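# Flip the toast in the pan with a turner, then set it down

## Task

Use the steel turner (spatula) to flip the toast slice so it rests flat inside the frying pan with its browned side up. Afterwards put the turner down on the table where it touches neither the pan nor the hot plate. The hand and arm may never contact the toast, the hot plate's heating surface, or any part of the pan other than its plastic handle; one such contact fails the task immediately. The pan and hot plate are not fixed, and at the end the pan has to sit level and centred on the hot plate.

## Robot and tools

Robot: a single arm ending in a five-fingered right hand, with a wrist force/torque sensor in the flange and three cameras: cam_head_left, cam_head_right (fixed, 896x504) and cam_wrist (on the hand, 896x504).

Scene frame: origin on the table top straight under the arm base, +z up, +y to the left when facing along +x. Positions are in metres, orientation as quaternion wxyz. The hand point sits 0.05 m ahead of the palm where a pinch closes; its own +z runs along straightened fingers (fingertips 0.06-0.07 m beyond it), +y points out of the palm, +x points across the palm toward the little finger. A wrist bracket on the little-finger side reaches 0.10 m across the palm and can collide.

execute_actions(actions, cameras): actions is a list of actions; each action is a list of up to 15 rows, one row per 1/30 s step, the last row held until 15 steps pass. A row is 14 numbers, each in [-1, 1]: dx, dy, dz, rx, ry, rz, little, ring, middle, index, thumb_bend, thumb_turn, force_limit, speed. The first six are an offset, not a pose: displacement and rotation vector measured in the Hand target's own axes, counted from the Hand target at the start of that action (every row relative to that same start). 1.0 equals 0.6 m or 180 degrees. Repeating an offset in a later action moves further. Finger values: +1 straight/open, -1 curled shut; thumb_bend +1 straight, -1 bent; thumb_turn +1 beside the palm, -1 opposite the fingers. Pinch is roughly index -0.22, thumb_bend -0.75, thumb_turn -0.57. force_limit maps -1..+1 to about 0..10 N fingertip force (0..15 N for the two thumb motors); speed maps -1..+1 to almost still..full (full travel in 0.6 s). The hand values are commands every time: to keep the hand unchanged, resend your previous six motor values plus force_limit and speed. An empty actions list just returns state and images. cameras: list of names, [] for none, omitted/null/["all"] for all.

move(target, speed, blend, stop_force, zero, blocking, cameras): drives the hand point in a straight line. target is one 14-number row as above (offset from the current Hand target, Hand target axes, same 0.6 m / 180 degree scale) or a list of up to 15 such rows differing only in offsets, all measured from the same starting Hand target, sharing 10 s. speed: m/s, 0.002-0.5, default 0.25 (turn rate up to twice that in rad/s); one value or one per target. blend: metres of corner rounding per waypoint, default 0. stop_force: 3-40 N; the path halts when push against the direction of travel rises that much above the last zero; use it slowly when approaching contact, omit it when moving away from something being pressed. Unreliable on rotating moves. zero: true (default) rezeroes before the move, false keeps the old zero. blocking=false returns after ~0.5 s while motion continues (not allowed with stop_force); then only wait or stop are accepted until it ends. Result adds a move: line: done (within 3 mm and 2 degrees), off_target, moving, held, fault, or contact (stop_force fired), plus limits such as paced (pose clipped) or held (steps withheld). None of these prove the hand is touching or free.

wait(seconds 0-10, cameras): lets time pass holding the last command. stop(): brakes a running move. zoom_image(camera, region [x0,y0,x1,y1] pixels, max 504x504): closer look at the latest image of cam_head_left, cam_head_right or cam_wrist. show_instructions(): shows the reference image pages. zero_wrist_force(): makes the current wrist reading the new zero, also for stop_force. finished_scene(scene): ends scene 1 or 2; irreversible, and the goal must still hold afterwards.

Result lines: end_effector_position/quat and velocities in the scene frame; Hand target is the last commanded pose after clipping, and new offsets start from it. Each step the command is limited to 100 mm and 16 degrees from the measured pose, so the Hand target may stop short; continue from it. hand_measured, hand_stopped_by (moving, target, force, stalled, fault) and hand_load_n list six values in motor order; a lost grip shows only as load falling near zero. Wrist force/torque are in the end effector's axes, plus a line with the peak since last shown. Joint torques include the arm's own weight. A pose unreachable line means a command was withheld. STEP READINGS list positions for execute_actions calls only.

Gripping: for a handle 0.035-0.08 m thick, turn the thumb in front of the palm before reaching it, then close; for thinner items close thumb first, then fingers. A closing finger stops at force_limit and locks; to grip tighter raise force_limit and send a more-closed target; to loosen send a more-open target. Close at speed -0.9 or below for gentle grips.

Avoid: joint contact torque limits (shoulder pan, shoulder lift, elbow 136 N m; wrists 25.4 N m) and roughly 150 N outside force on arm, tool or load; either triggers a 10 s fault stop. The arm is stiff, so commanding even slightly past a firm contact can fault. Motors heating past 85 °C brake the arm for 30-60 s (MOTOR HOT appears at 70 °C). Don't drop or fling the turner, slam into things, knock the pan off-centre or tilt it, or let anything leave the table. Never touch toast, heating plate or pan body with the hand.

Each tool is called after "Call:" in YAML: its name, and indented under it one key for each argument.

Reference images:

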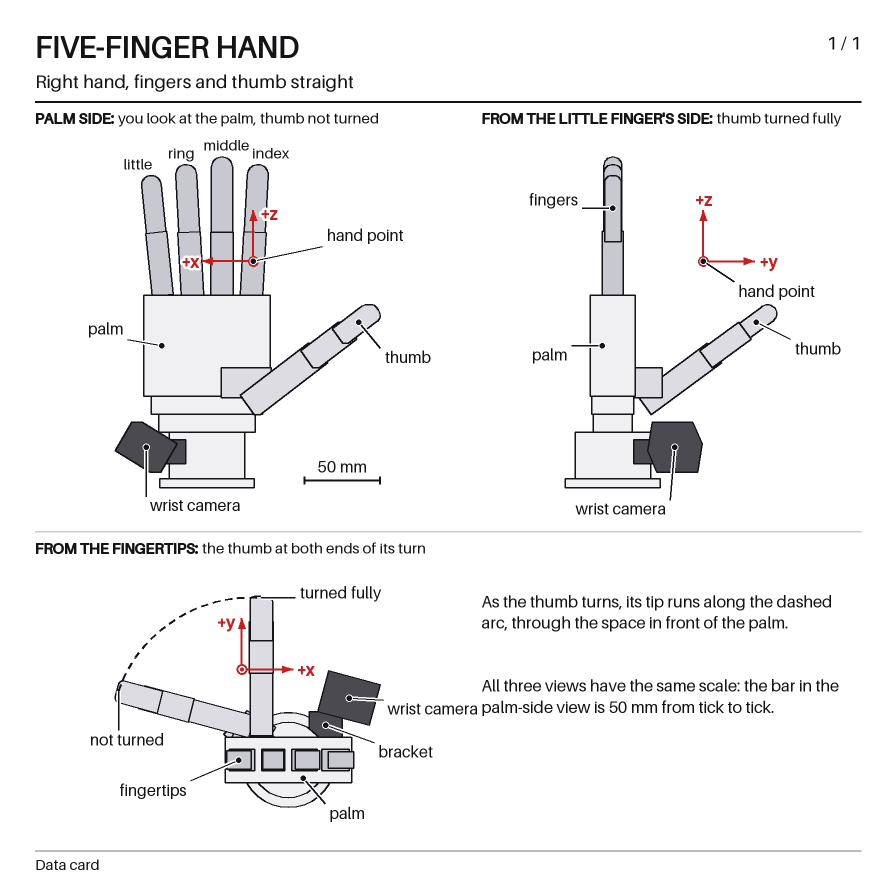

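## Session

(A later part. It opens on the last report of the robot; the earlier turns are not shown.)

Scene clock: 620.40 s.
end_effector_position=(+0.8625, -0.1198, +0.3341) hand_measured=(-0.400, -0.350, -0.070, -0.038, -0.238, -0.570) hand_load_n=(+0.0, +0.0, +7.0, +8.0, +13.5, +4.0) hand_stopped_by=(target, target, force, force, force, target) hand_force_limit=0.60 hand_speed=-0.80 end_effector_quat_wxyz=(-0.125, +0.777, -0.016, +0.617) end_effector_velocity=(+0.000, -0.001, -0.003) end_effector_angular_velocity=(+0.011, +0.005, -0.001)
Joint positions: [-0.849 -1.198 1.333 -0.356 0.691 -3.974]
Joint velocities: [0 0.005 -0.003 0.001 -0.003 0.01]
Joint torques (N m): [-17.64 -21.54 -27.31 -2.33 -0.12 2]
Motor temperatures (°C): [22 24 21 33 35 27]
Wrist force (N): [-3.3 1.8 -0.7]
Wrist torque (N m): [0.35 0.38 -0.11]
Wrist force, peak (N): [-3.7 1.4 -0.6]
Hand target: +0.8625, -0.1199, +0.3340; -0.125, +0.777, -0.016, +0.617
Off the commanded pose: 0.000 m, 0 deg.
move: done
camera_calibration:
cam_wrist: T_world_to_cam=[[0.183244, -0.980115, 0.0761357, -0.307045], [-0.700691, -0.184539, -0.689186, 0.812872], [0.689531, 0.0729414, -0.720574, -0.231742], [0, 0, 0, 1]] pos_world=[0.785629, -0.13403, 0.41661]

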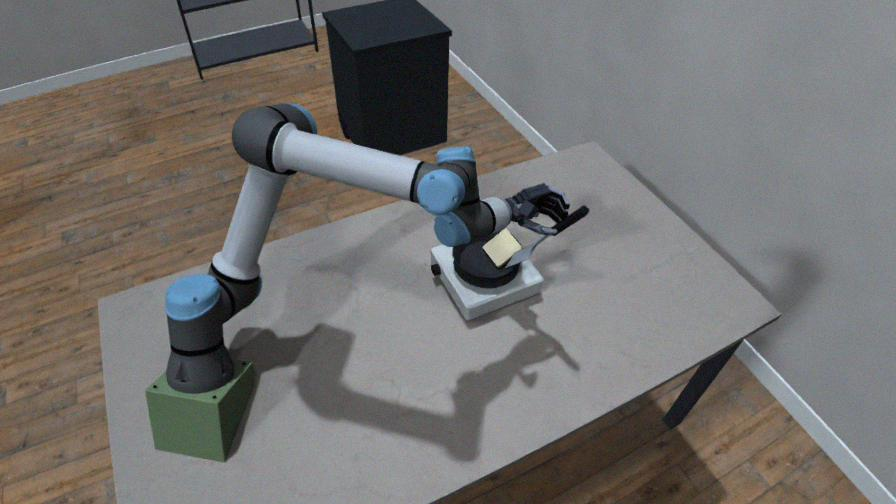

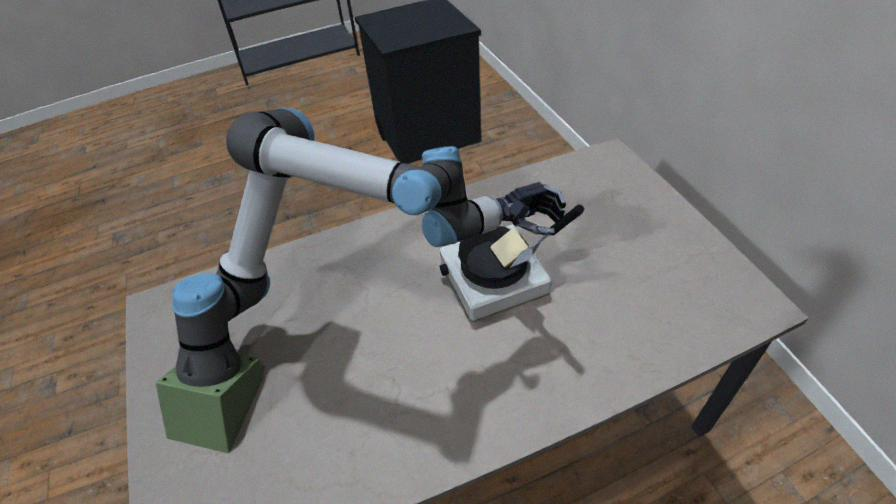

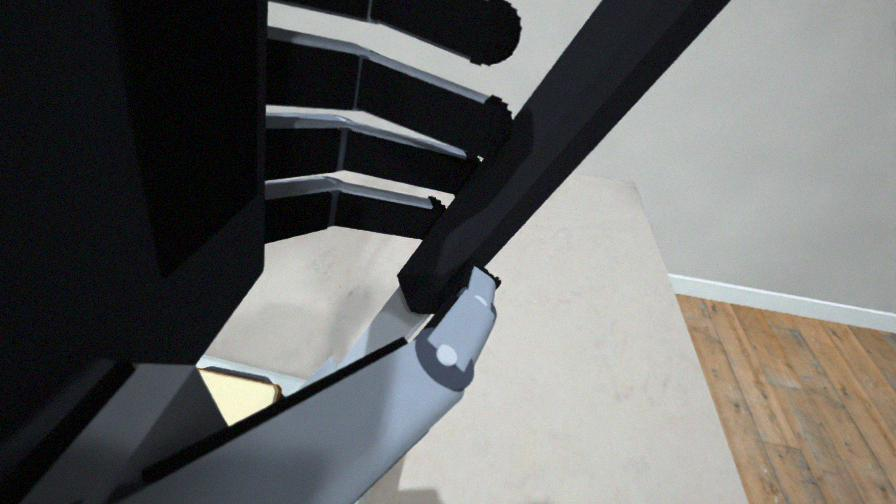

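Call:
move:
  target: [-0.0382,0.0086,0.0083,0,0,0,-0.4,-0.35,-0.35,-0.5,-0.95,-0.57,0.6,-0.8]
  speed: 0.02
  stop_force: 3

Call:
zoom_image:
  camera: "cam_head_left"
  region: [450, 215, 550, 280]

Call:
zoom_image:
  camera: "cam_head_right"
  region: [460, 215, 560, 280]

Scene clock: 626.43 s.
end_effector_position=(+0.8626, -0.1200, +0.3099) hand_measured=(-0.400, -0.350, -0.070, -0.038, -0.238, -0.570) hand_load_n=(+0.0, +0.0, +7.0, +8.0, +13.0, +4.0) hand_stopped_by=(target, target, force, force, force, target) hand_force_limit=0.60 hand_speed=-0.80 end_effector_quat_wxyz=(-0.125, +0.777, -0.016, +0.617) end_effector_velocity=(+0.000, +0.000, +0.000) end_effector_angular_velocity=(+0.000, +0.000, +0.000)
Joint positions: [-0.829 -1.185 1.369 -0.4 0.71 -3.98]
Joint velocities: [0 0.001 -0.001 0 0 0]
Joint torques (N m): [-26.81 -43.72 -26.35 0.68 -0.12 1.57]
Motor temperatures (°C): [22 24 21 33 35 27]
Wrist force (N): [-3.1 1.5 -0.4]
Wrist torque (N m): [0.31 0.34 -0.12]
Wrist force, peak (N): [-3.6 1.8 -0.6]
Hand target: +0.8626, -0.1200, +0.3099; -0.125, +0.777, -0.016, +0.617
Off the commanded pose: 0.000 m, 0 deg.
move: done
camera_calibration:
cam_wrist: T_world_to_cam=[[0.183225, -0.980156, 0.0756445, -0.305192], [-0.700886, -0.1842, -0.689079, 0.796406], [0.689339, 0.0732384, -0.720728, -0.248891], [0, 0, 0, 1]] pos_world=[0.785679, -0.134209, 0.39249]

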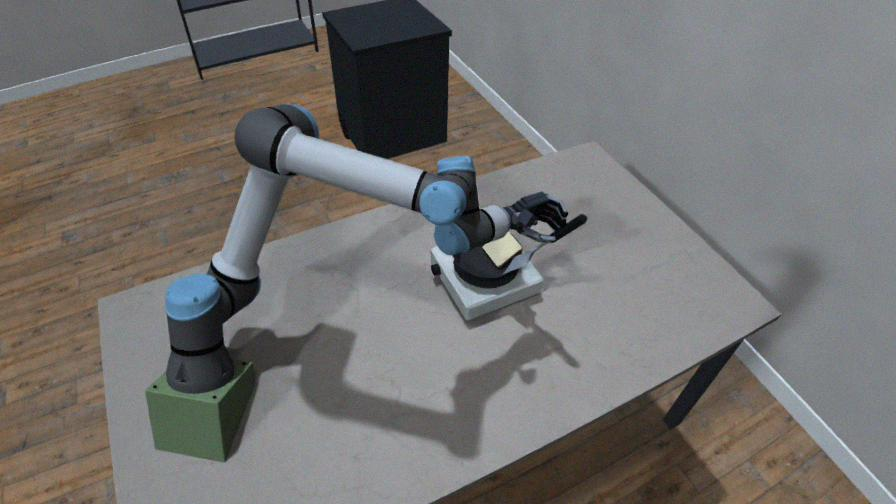

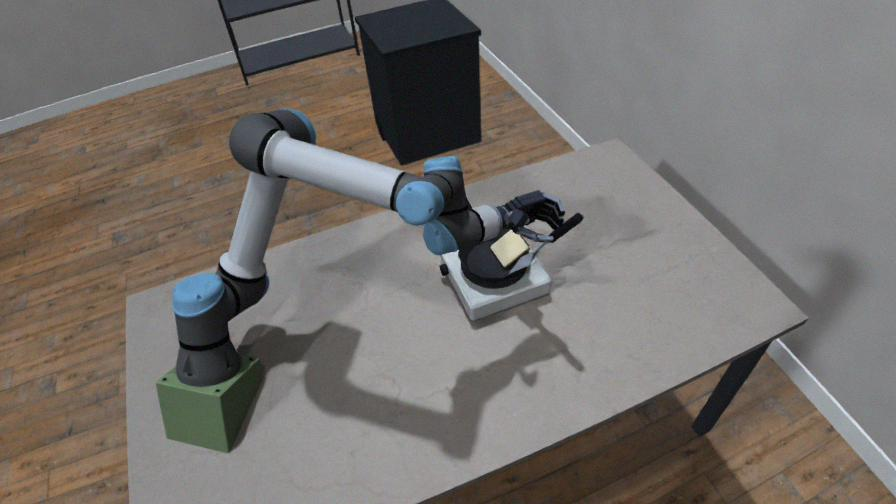

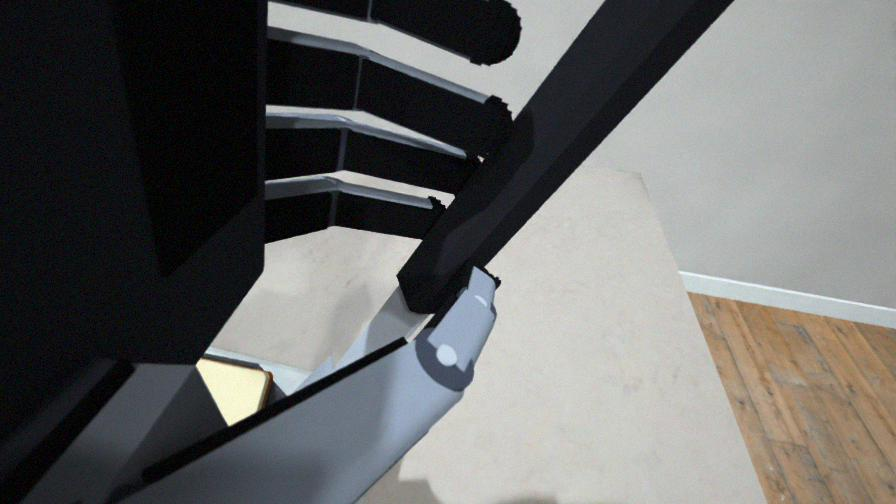

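Scaled by 5.040.

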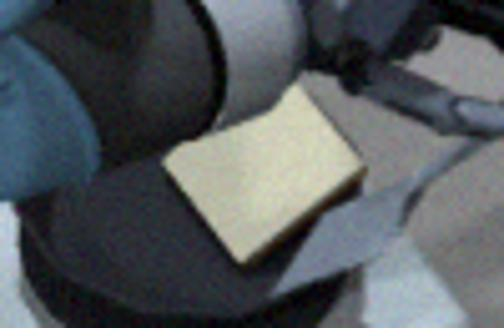

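Scaled by 5.040.

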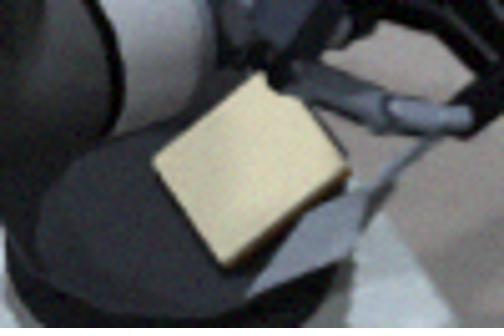

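Call:
move:
  target: [-0.0273,-0.0228,-0.0058,0,0,0,-0.4,-0.35,-0.35,-0.5,-0.95,-0.57,0.6,-0.8]
  speed: 0.02
  stop_force: 3

Call:
zoom_image:
  camera: "cam_head_left"
  region: [450, 215, 550, 280]

Call:
zoom_image:
  camera: "cam_head_right"
  region: [460, 215, 560, 280]

Scene clock: 632.60 s.
end_effector_position=(+0.8536, -0.1044, +0.2980) hand_measured=(-0.400, -0.350, -0.070, -0.038, -0.238, -0.570) hand_load_n=(+0.0, +0.0, +7.0, +8.0, +13.5, +4.0) hand_stopped_by=(target, target, force, force, force, target) hand_force_limit=0.60 hand_speed=-0.80 end_effector_quat_wxyz=(-0.125, +0.777, -0.016, +0.617) end_effector_velocity=(+0.000, +0.000, +0.000) end_effector_angular_velocity=(-0.001, +0.000, +0.000)
Joint positions: [-0.809 -1.214 1.428 -0.425 0.73 -3.987]
Joint velocities: [0 0 -0.001 0.001 0 -0.001]
Joint torques (N m): [-25.96 -21.96 -26.37 0.95 -0.05 1.72]
Motor temperatures (°C): [22 24 21 33 35 27]
Wrist force (N): [-3.5 1.1 -0.5]
Wrist torque (N m): [0.25 0.37 -0.18]
Wrist force, peak (N): [-3.9 1.2 -0.6]
Hand target: +0.8536, -0.1044, +0.2980; -0.125, +0.777, -0.016, +0.617
Off the commanded pose: 0.000 m, 0 deg.
move: done
camera_calibration:
cam_wrist: T_world_to_cam=[[0.183233, -0.980155, 0.075645, -0.287383], [-0.700867, -0.184204, -0.689097, 0.7847], [0.689356, 0.0732481, -0.72071, -0.252469], [0, 0, 0, 1]] pos_world=[0.776669, -0.118642, 0.380517]

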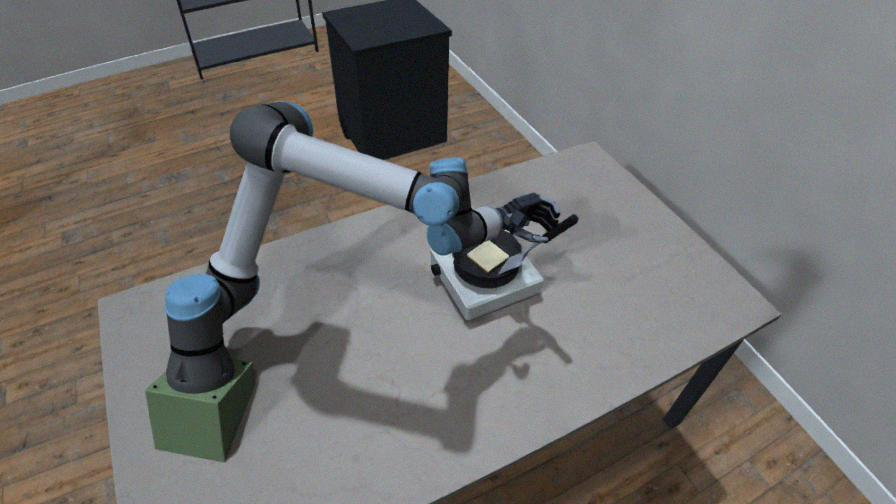

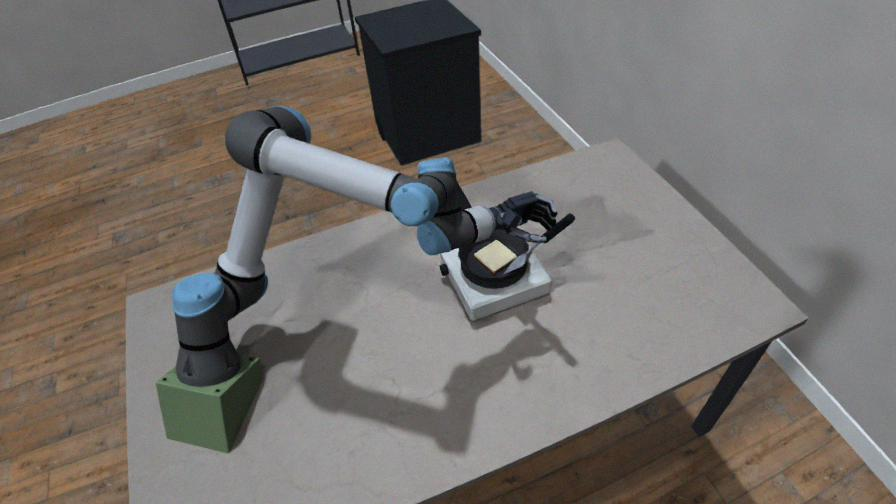

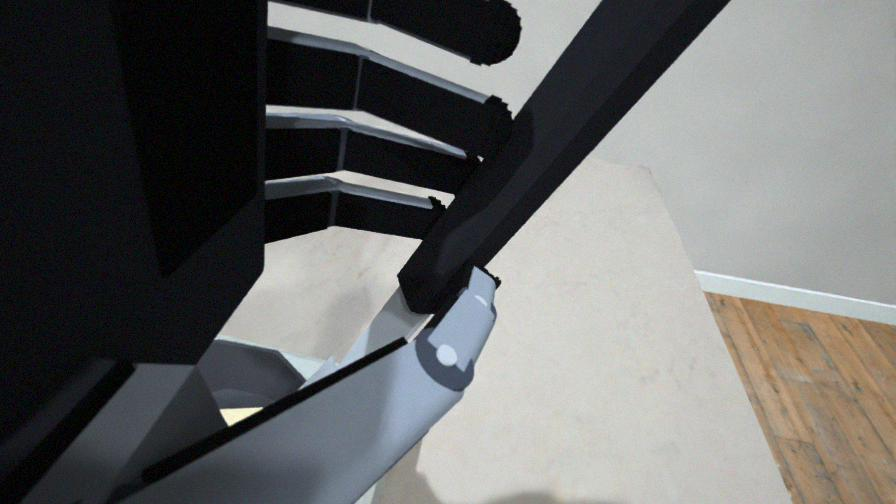

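Scaled by 5.040.

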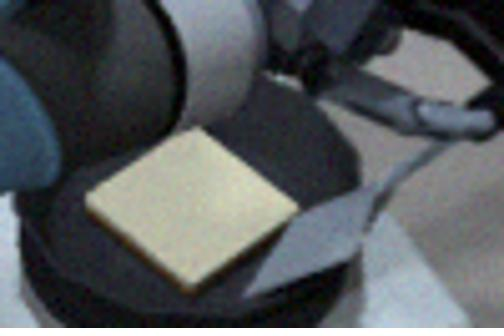

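Scaled by 5.040.

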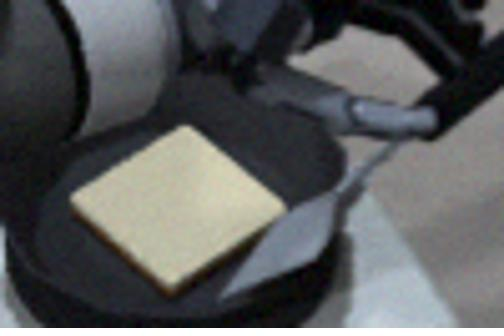

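Call:
move:
  target: [0.175,-0.0392,-0.0381,0,0,0,-0.4,-0.35,-0.35,-0.5,-0.95,-0.57,0.6,-0.8]
  speed: 0.12
  cameras: []

Scene clock: 670.97 s.
end_effector_position=(+0.8534, -0.1043, +0.4079) hand_measured=(-0.400, -0.350, -0.070, -0.038, -0.238, -0.570) hand_load_n=(+0.0, +0.0, +7.5, +8.0, +13.5, +4.0) hand_stopped_by=(target, target, force, force, force, target) hand_force_limit=0.60 hand_speed=-0.80 end_effector_quat_wxyz=(-0.125, +0.777, -0.016, +0.617) end_effector_velocity=(+0.000, +0.000, -0.001) end_effector_angular_velocity=(-0.002, +0.001, +0.000)
Joint positions: [-0.903 -1.259 1.242 -0.219 0.638 -3.954]
Joint velocities: [0.001 0.001 0 0.001 0.001 -0.003]
Joint torques (N m): [-15.51 -16.29 -24.29 -3.08 2.01 -2.33]
Motor temperatures (°C): [22 24 21 33 35 27]
Wrist force (N): [-3.0 1.3 -1.1]
Wrist torque (N m): [0.28 0.30 -0.15]
Wrist force, peak (N): [-5.5 1.9 -0.3]
Hand target: +0.8535, -0.1043, +0.4079; -0.125, +0.777, -0.016, +0.617
Off the commanded pose: 0.000 m, 0 deg.
move: done
No camera images: "cameras" was empty.

Call:
move:
  target: [-0.184,-0.3117,-0.5422,-0.645,0.172,0.295,-0.4,-0.35,-0.35,-0.5,-0.95,-0.57,0.6,-0.8]
  speed: 0.2

Scene clock: 679.47 s.
end_effector_position=(+0.4897, +0.0399, +0.4103) hand_measured=(-0.400, -0.350, -0.070, -0.038, -0.238, -0.570) hand_load_n=(+0.0, -0.5, +6.5, +8.5, +13.0, +4.5) hand_stopped_by=(target, target, force, force, force, target) hand_force_limit=0.60 hand_speed=-0.80 end_effector_quat_wxyz=(-0.351, -0.282, +0.816, -0.362) end_effector_velocity=(+0.000, +0.000, +0.000) end_effector_angular_velocity=(+0.001, +0.000, +0.000)
Joint positions: [-0.539 -1.213 0.952 1.799 2.144 -2.597]
Joint velocities: [0 0 0 0 0 -0.001]
Joint torques (N m): [-8.29 -29.23 -20.09 2.37 2.62 0.6]
Motor temperatures (°C): [22 24 21 33 35 27]
Wrist force (N): [-2.1 1.9 0.3]
Wrist torque (N m): [0.20 0.27 -0.09]
Wrist force, peak (N): [-2.8 2.6 -1.2]
Hand target: +0.4897, +0.0399, +0.4103; -0.351, -0.282, +0.816, -0.362
Off the commanded pose: 0.000 m, 0 deg.
move: done
camera_calibration:
cam_wrist: T_world_to_cam=[[-0.853075, 0.501277, -0.144861, 0.451042], [0.510555, 0.744598, -0.430008, -0.102879], [-0.10769, -0.440789, -0.891127, 0.549536], [0, 0, 0, 1]] pos_world=[0.496478, 0.0927365, 0.510806]

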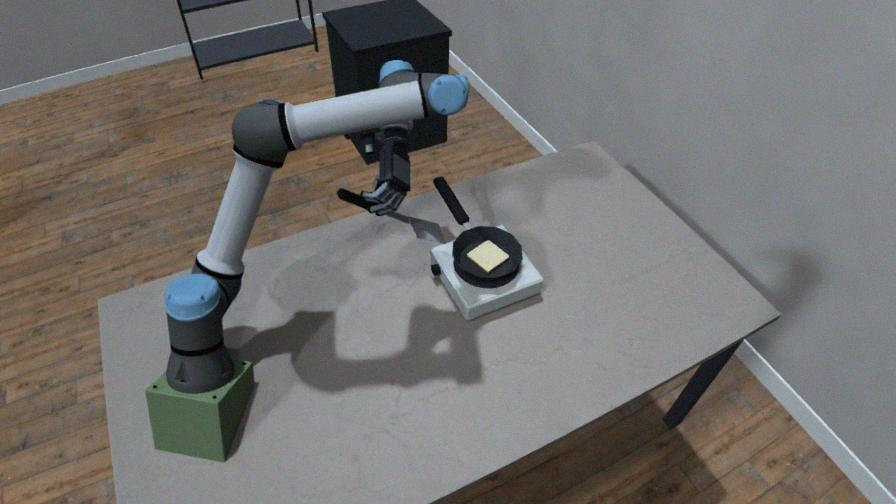

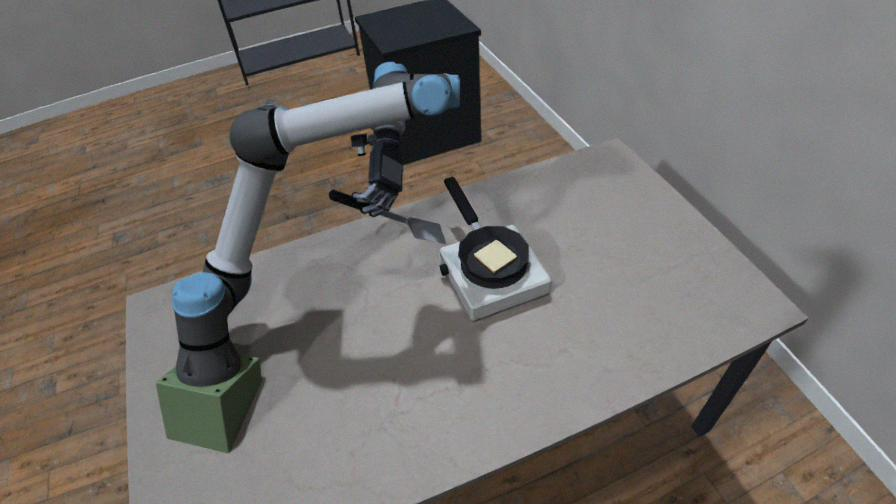

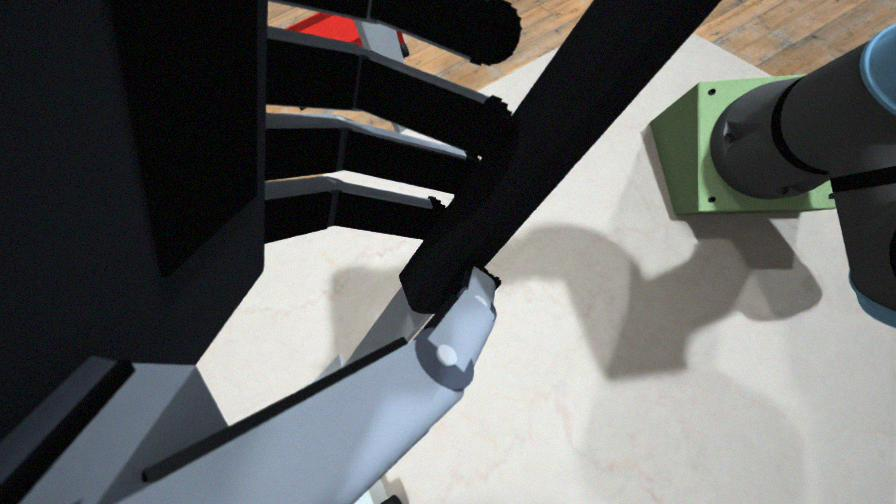

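Call:
zoom_image:
  camera: "cam_head_left"
  region: [390, 200, 550, 300]

Call:
zoom_image:
  camera: "cam_head_right"
  region: [400, 200, 560, 300]

Scaled by 3.150.

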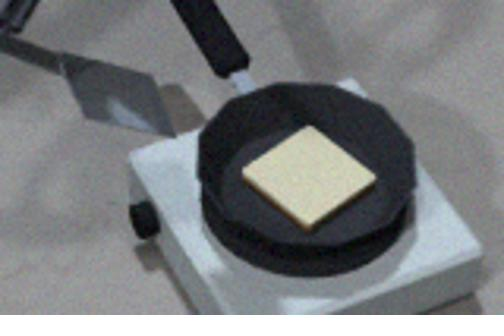

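Scaled by 3.150.

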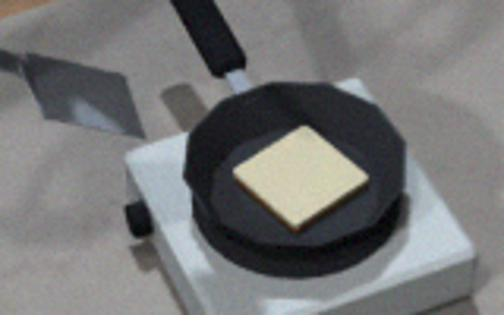

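Call:
move:
  target: [-0.2068,-0.116,0.007,0.0317,0.0102,-0.0712,-0.4,-0.35,-0.35,-0.5,-0.95,-0.57,0.6,-0.8]
  speed: 0.12

Call:
zoom_image:
  camera: "cam_head_left"
  region: [430, 210, 550, 290]

Call:
zoom_image:
  camera: "cam_head_right"
  region: [440, 210, 560, 290]

Scene clock: 692.50 s.
end_effector_position=(+0.5551, +0.0303, +0.3717) hand_measured=(-0.400, -0.350, -0.070, -0.038, -0.238, -0.570) hand_load_n=(+0.0, +0.0, +6.5, +8.5, +13.0, +4.5) hand_stopped_by=(target, target, force, force, force, target) hand_force_limit=0.60 hand_speed=-0.80 end_effector_quat_wxyz=(-0.371, -0.337, +0.785, -0.364) end_effector_velocity=(+0.000, +0.000, +0.000) end_effector_angular_velocity=(+0.000, +0.001, -0.001)
Joint positions: [-0.449 -0.997 0.699 1.85 2.188 -2.635]
Joint velocities: [0 0.001 0.001 0 0 0]
Joint torques (N m): [-22.9 -55.23 -9.67 0.43 0.64 0.42]
Motor temperatures (°C): [22 24 21 33 35 27]
Wrist force (N): [-2.1 1.6 0.6]
Wrist torque (N m): [0.17 0.28 -0.03]
Wrist force, peak (N): [-7.6 -0.9 1.9]
Hand target: +0.5551, +0.0303, +0.3717; -0.371, -0.337, +0.785, -0.364
Off the commanded pose: 0.066 m, 6 deg.
move: held (a check stopped the path); limits=held
pose unreachable: on one or more control steps of this call, first in action 0 (counted from 0), an arm could not follow its commanded pose, so it was not sent that pose on those steps. It may still have moved: this result reports where it is.
cause: moving toward the commanded pose would bring two parts of the arm too close to each other (joints 4 (wrist 1) to 6 (wrist 3) lie between them).
camera_calibration:
cam_wrist: T_world_to_cam=[[-0.906549, 0.417489, -0.0622208, 0.507563], [0.395207, 0.787744, -0.472515, -0.0672315], [-0.148256, -0.452948, -0.879123, 0.536315], [0, 0, 0, 1]] pos_world=[0.566213, 0.0839826, 0.4713]

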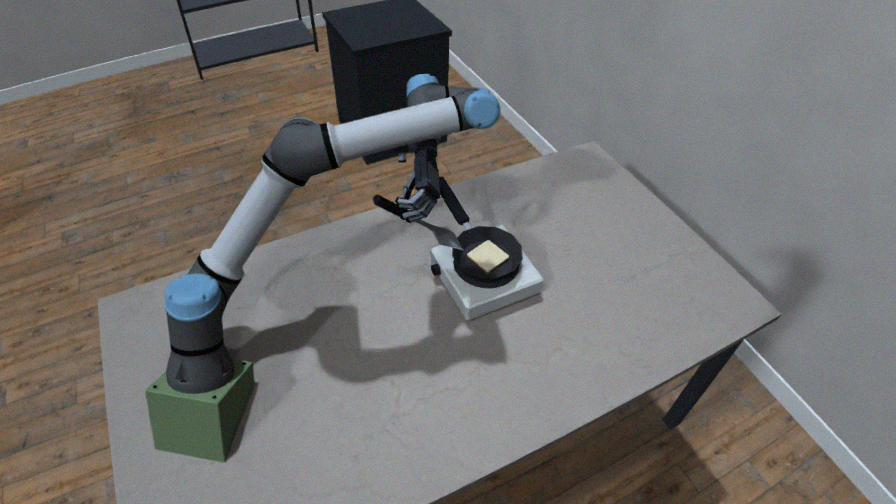

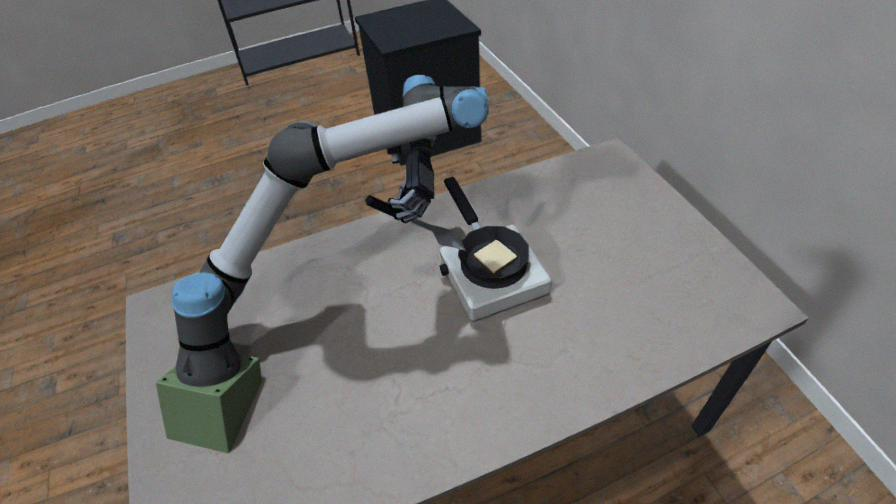

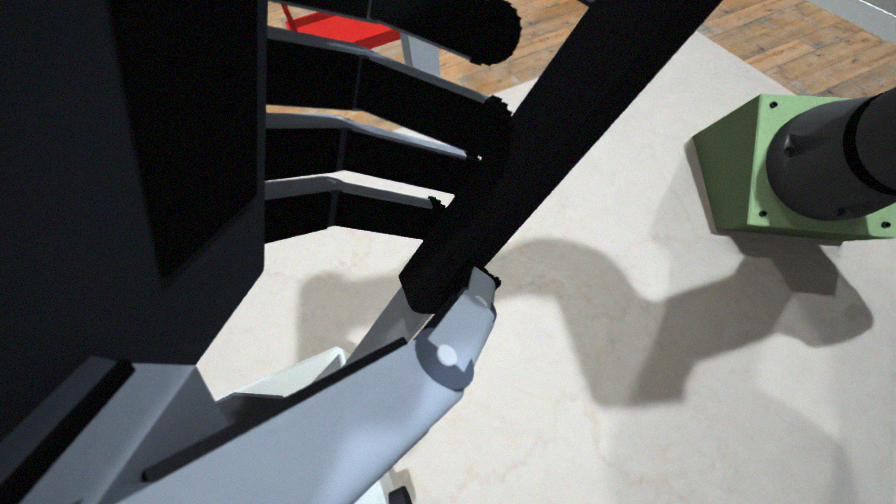

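Scaled by 4.200.

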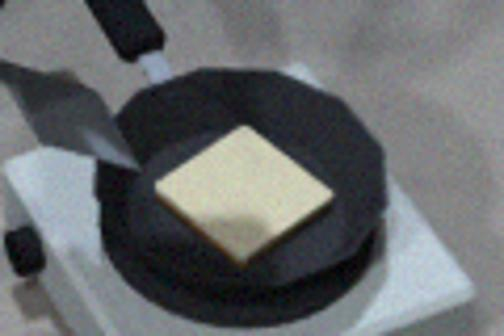

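Scaled by 4.200.

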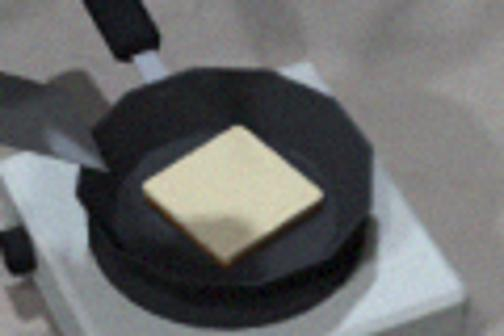

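Call:
move:
  target: [-0.1012,-0.0433,0.0295,0,0,0,-0.4,-0.35,-0.35,-0.5,-0.95,-0.57,0.6,-0.8]
  speed: 0.08
  stop_force: 5

Call:
zoom_image:
  camera: "cam_head_left"
  region: [430, 210, 550, 290]

Call:
zoom_image:
  camera: "cam_head_right"
  region: [440, 210, 560, 290]

Scene clock: 698.63 s.
end_effector_position=(+0.5843, +0.0224, +0.3390) hand_measured=(-0.400, -0.350, -0.070, -0.038, -0.238, -0.570) hand_load_n=(+0.0, +0.0, +6.5, +8.5, +13.0, +4.5) hand_stopped_by=(target, target, force, force, force, target) hand_force_limit=0.60 hand_speed=-0.80 end_effector_quat_wxyz=(-0.371, -0.337, +0.785, -0.365) end_effector_velocity=(+0.000, +0.000, +0.001) end_effector_angular_velocity=(+0.000, +0.000, +0.000)
Joint positions: [-0.421 -0.884 0.579 1.875 2.189 -2.602]
Joint velocities: [-0.001 0 -0.001 0.001 0 -0.001]
Joint torques (N m): [-26.55 -57.88 -9.53 0.03 0.59 -1.61]
Motor temperatures (°C): [22 24 21 33 35 27]
Wrist force (N): [-2.5 2.0 0.2]
Wrist torque (N m): [0.20 0.34 -0.06]
Wrist force, peak (N): [-6.1 0.7 2.0]
Hand target: +0.5843, +0.0224, +0.3390; -0.371, -0.337, +0.785, -0.365
Off the commanded pose: 0.024 m, 0 deg.
move: held (a check stopped the path); limits=held
pose unreachable: on one or more control steps of this call, first in action 0 (counted from 0), an arm could not follow its commanded pose, so it was not sent that pose on those steps. It may still have moved: this result reports where it is.
cause: moving toward the commanded pose would bring two parts of the arm too close to each other (joints 4 (wrist 1) to 6 (wrist 3) lie between them).
camera_calibration:
cam_wrist: T_world_to_cam=[[-0.906601, 0.4173, -0.0627285, 0.535525], [0.3953, 0.787803, -0.472339, -0.088169], [-0.14769, -0.45302, -0.879182, 0.508031], [0, 0, 0, 1]] pos_world=[0.595391, 0.0761335, 0.438599]

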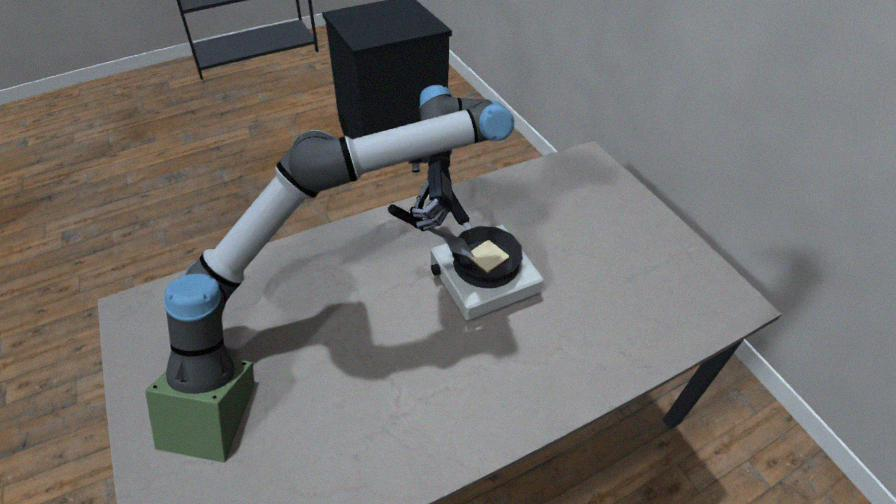

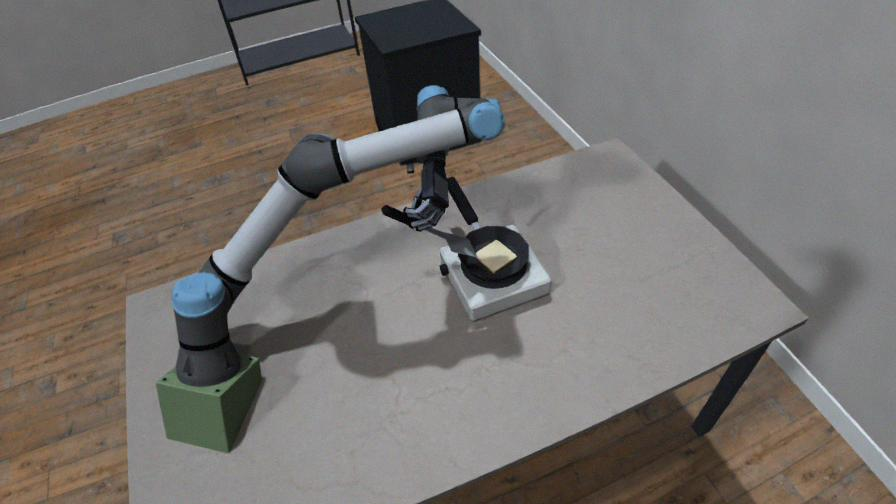

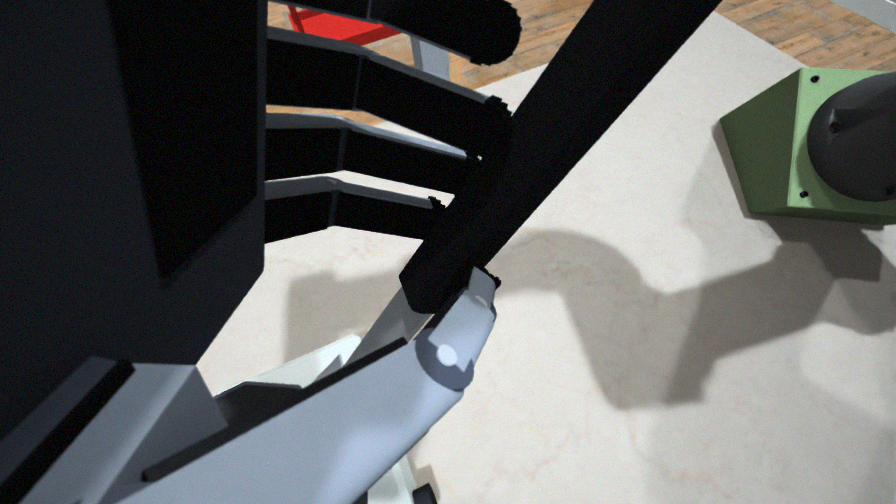

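Scaled by 4.200.

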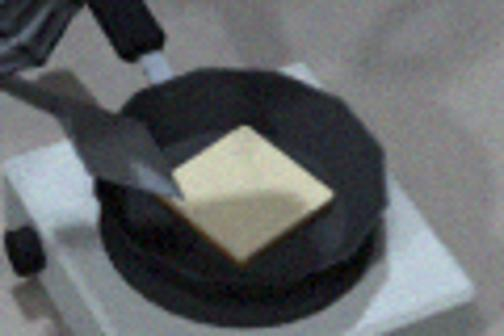

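Scaled by 4.200.

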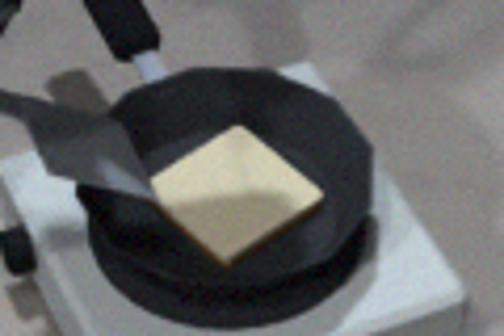

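Call:
move:
  target: [-0.0405,0.0113,0.028,0.0072,-0.0141,0.0228,-0.4,-0.35,-0.35,-0.5,-0.95,-0.57,0.6,-0.8]
  speed: 0.08

Call:
zoom_image:
  camera: "cam_head_left"
  region: [430, 210, 550, 290]

Call:
zoom_image:
  camera: "cam_head_right"
  region: [440, 210, 560, 290]

Scene clock: 702.77 s.
end_effector_position=(+0.5854, +0.0185, +0.3091) hand_measured=(-0.400, -0.350, -0.070, -0.038, -0.238, -0.570) hand_load_n=(+0.0, +0.0, +6.5, +8.5, +13.5, +4.0) hand_stopped_by=(target, target, force, force, force, target) hand_force_limit=0.60 hand_speed=-0.80 end_effector_quat_wxyz=(-0.336, -0.321, +0.800, -0.379) end_effector_velocity=(+0.000, -0.001, +0.000) end_effector_angular_velocity=(+0.000, +0.000, -0.001)
Joint positions: [-0.416 -0.932 0.708 1.746 2.163 -2.553]
Joint velocities: [-0.001 0 0.001 0 0 -0.001]
Joint torques (N m): [-23.22 -34.06 -13.97 3.53 3.34 -2.19]
Motor temperatures (°C): [22 24 21 33 35 27]
Wrist force (N): [-1.9 1.8 0.0]
Wrist torque (N m): [0.22 0.27 -0.06]
Wrist force, peak (N): [-2.8 1.8 0.0]
Hand target: +0.5854, +0.0184, +0.3090; -0.336, -0.321, +0.800, -0.379
Off the commanded pose: 0.000 m, 0 deg.
move: done
camera_calibration:
cam_wrist: T_world_to_cam=[[-0.897788, 0.417089, -0.14147, 0.555477], [0.434772, 0.787976, -0.435967, -0.133945], [-0.0703624, -0.452913, -0.888774, 0.43777], [0, 0, 0, 1]] pos_world=[0.587738, 0.0721334, 0.409267]

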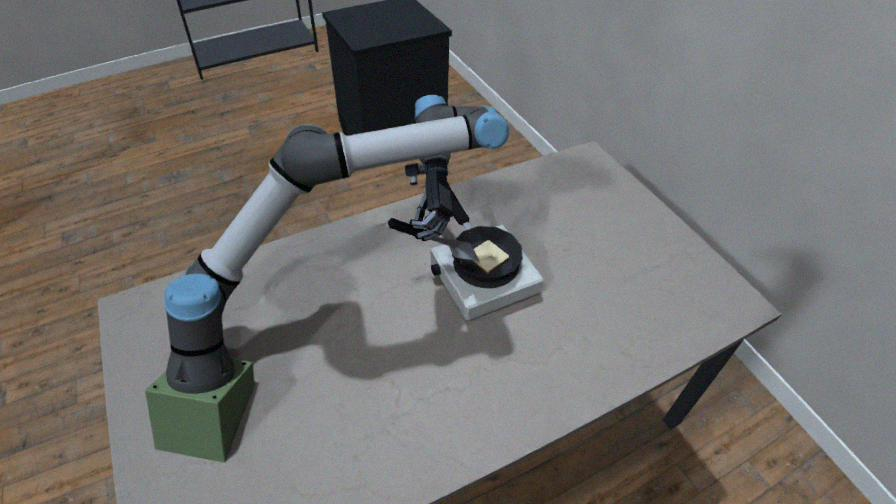

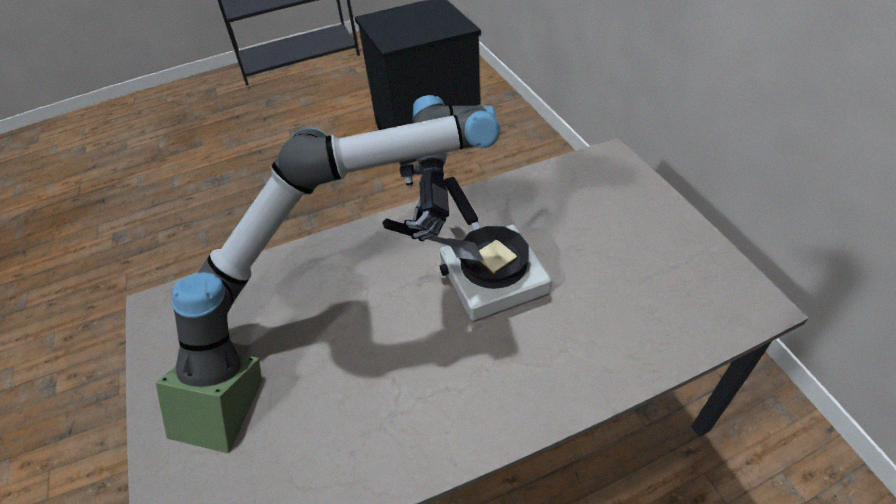

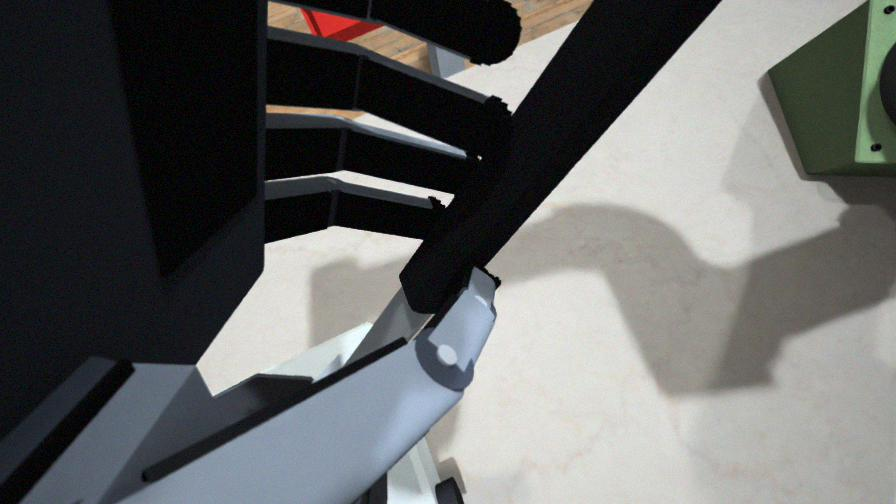

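Scaled by 4.200.

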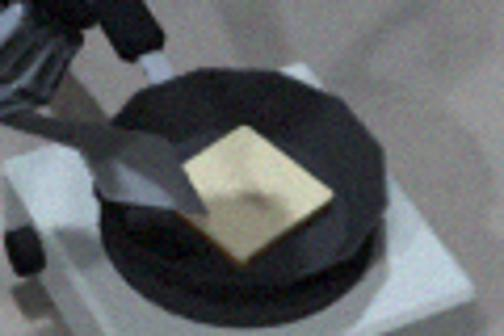

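Scaled by 4.200.

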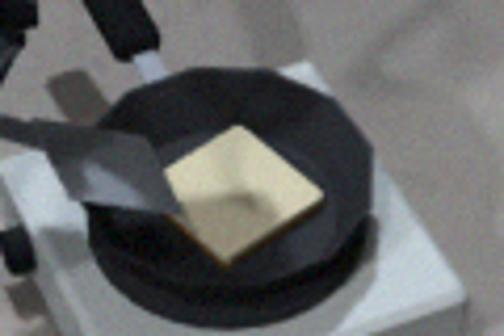

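Call:
move:
  target: [0.0283,-0.1232,0.1098,0.1302,-0.0651,-0.081,-0.4,-0.35,-0.35,-0.5,-0.95,-0.57,0.6,-0.8]
  speed: 0.12

Call:
zoom_image:
  camera: "cam_head_left"
  region: [430, 210, 550, 290]

Call:
zoom_image:
  camera: "cam_head_right"
  region: [440, 210, 560, 290]

Scene clock: 718.70 s.
end_effector_position=(+0.6132, -0.0776, +0.3191) hand_measured=(-0.400, -0.350, -0.070, -0.038, -0.238, -0.570) hand_load_n=(+0.0, +0.0, +6.5, +8.0, +13.5, +4.5) hand_stopped_by=(target, target, force, force, force, target) hand_force_limit=0.60 hand_speed=-0.80 end_effector_quat_wxyz=(-0.226, -0.517, +0.690, -0.453) end_effector_velocity=(+0.000, +0.000, +0.000) end_effector_angular_velocity=(-0.001, -0.001, +0.000)
Joint positions: [-0.576 -1.172 1.028 1.065 2.002 -3.246]
Joint velocities: [0 0 -0.001 0 0.001 0]
Joint torques (N m): [-12.19 -24.7 -18.83 0.69 1.19 -1.33]
Motor temperatures (°C): [22 24 21 33 35 27]
Wrist force (N): [-2.7 1.9 0.3]
Wrist torque (N m): [0.19 0.33 -0.08]
Wrist force, peak (N): [-3.1 2.2 0.3]
Hand target: +0.6132, -0.0777, +0.3190; -0.226, -0.517, +0.690, -0.453
Off the commanded pose: 0.000 m, 0 deg.
move: done
camera_calibration:
cam_wrist: T_world_to_cam=[[-0.986022, -0.08719, -0.141982, 0.637027], [-0.0167086, 0.899598, -0.436399, 0.219691], [0.165777, -0.427927, -0.88848, 0.262167], [0, 0, 0, 1]] pos_world=[0.588332, -0.0299034, 0.419249]

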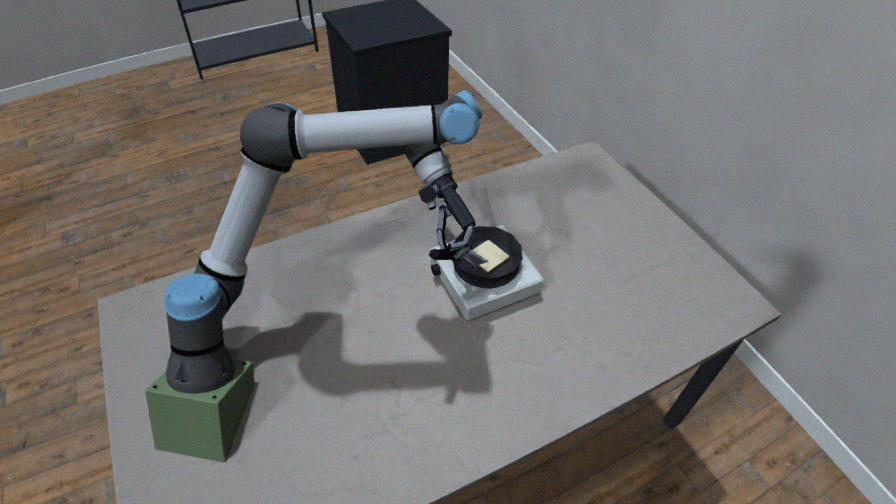

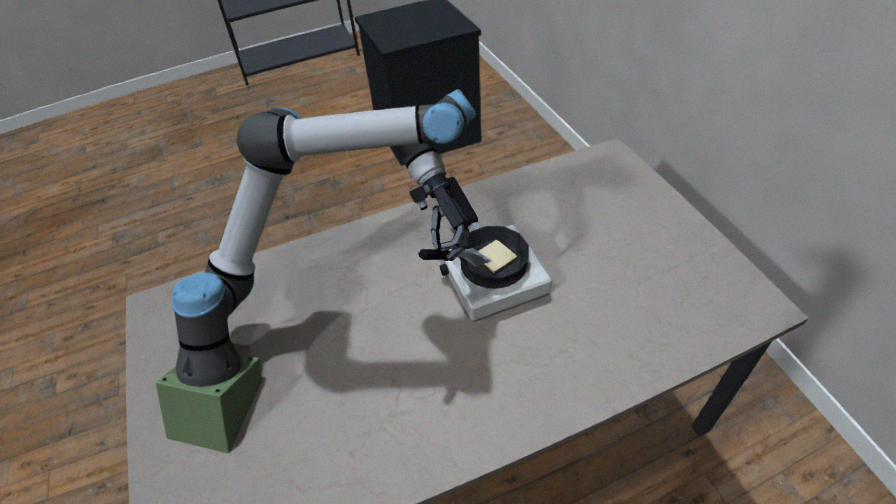

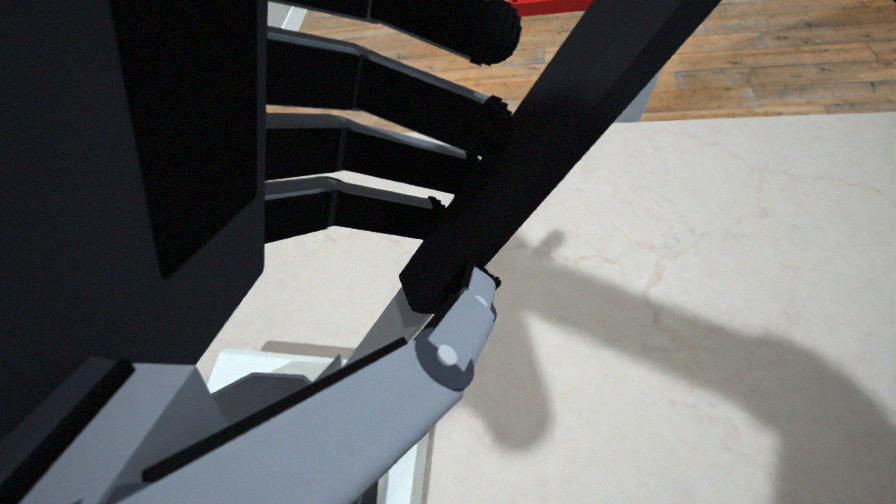

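Scaled by 4.200.

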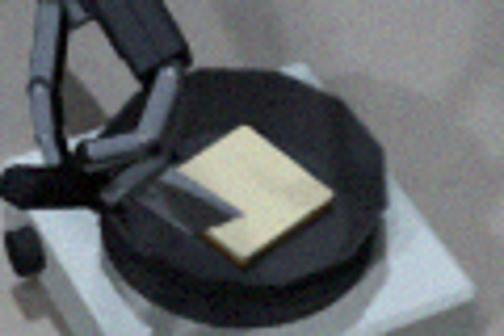

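Scaled by 4.200.

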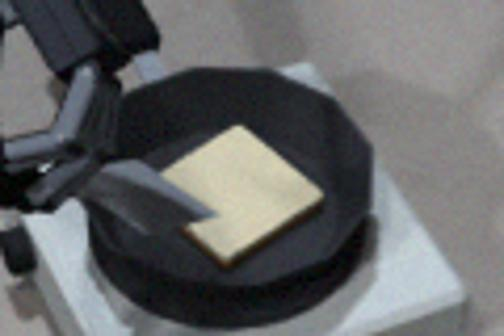

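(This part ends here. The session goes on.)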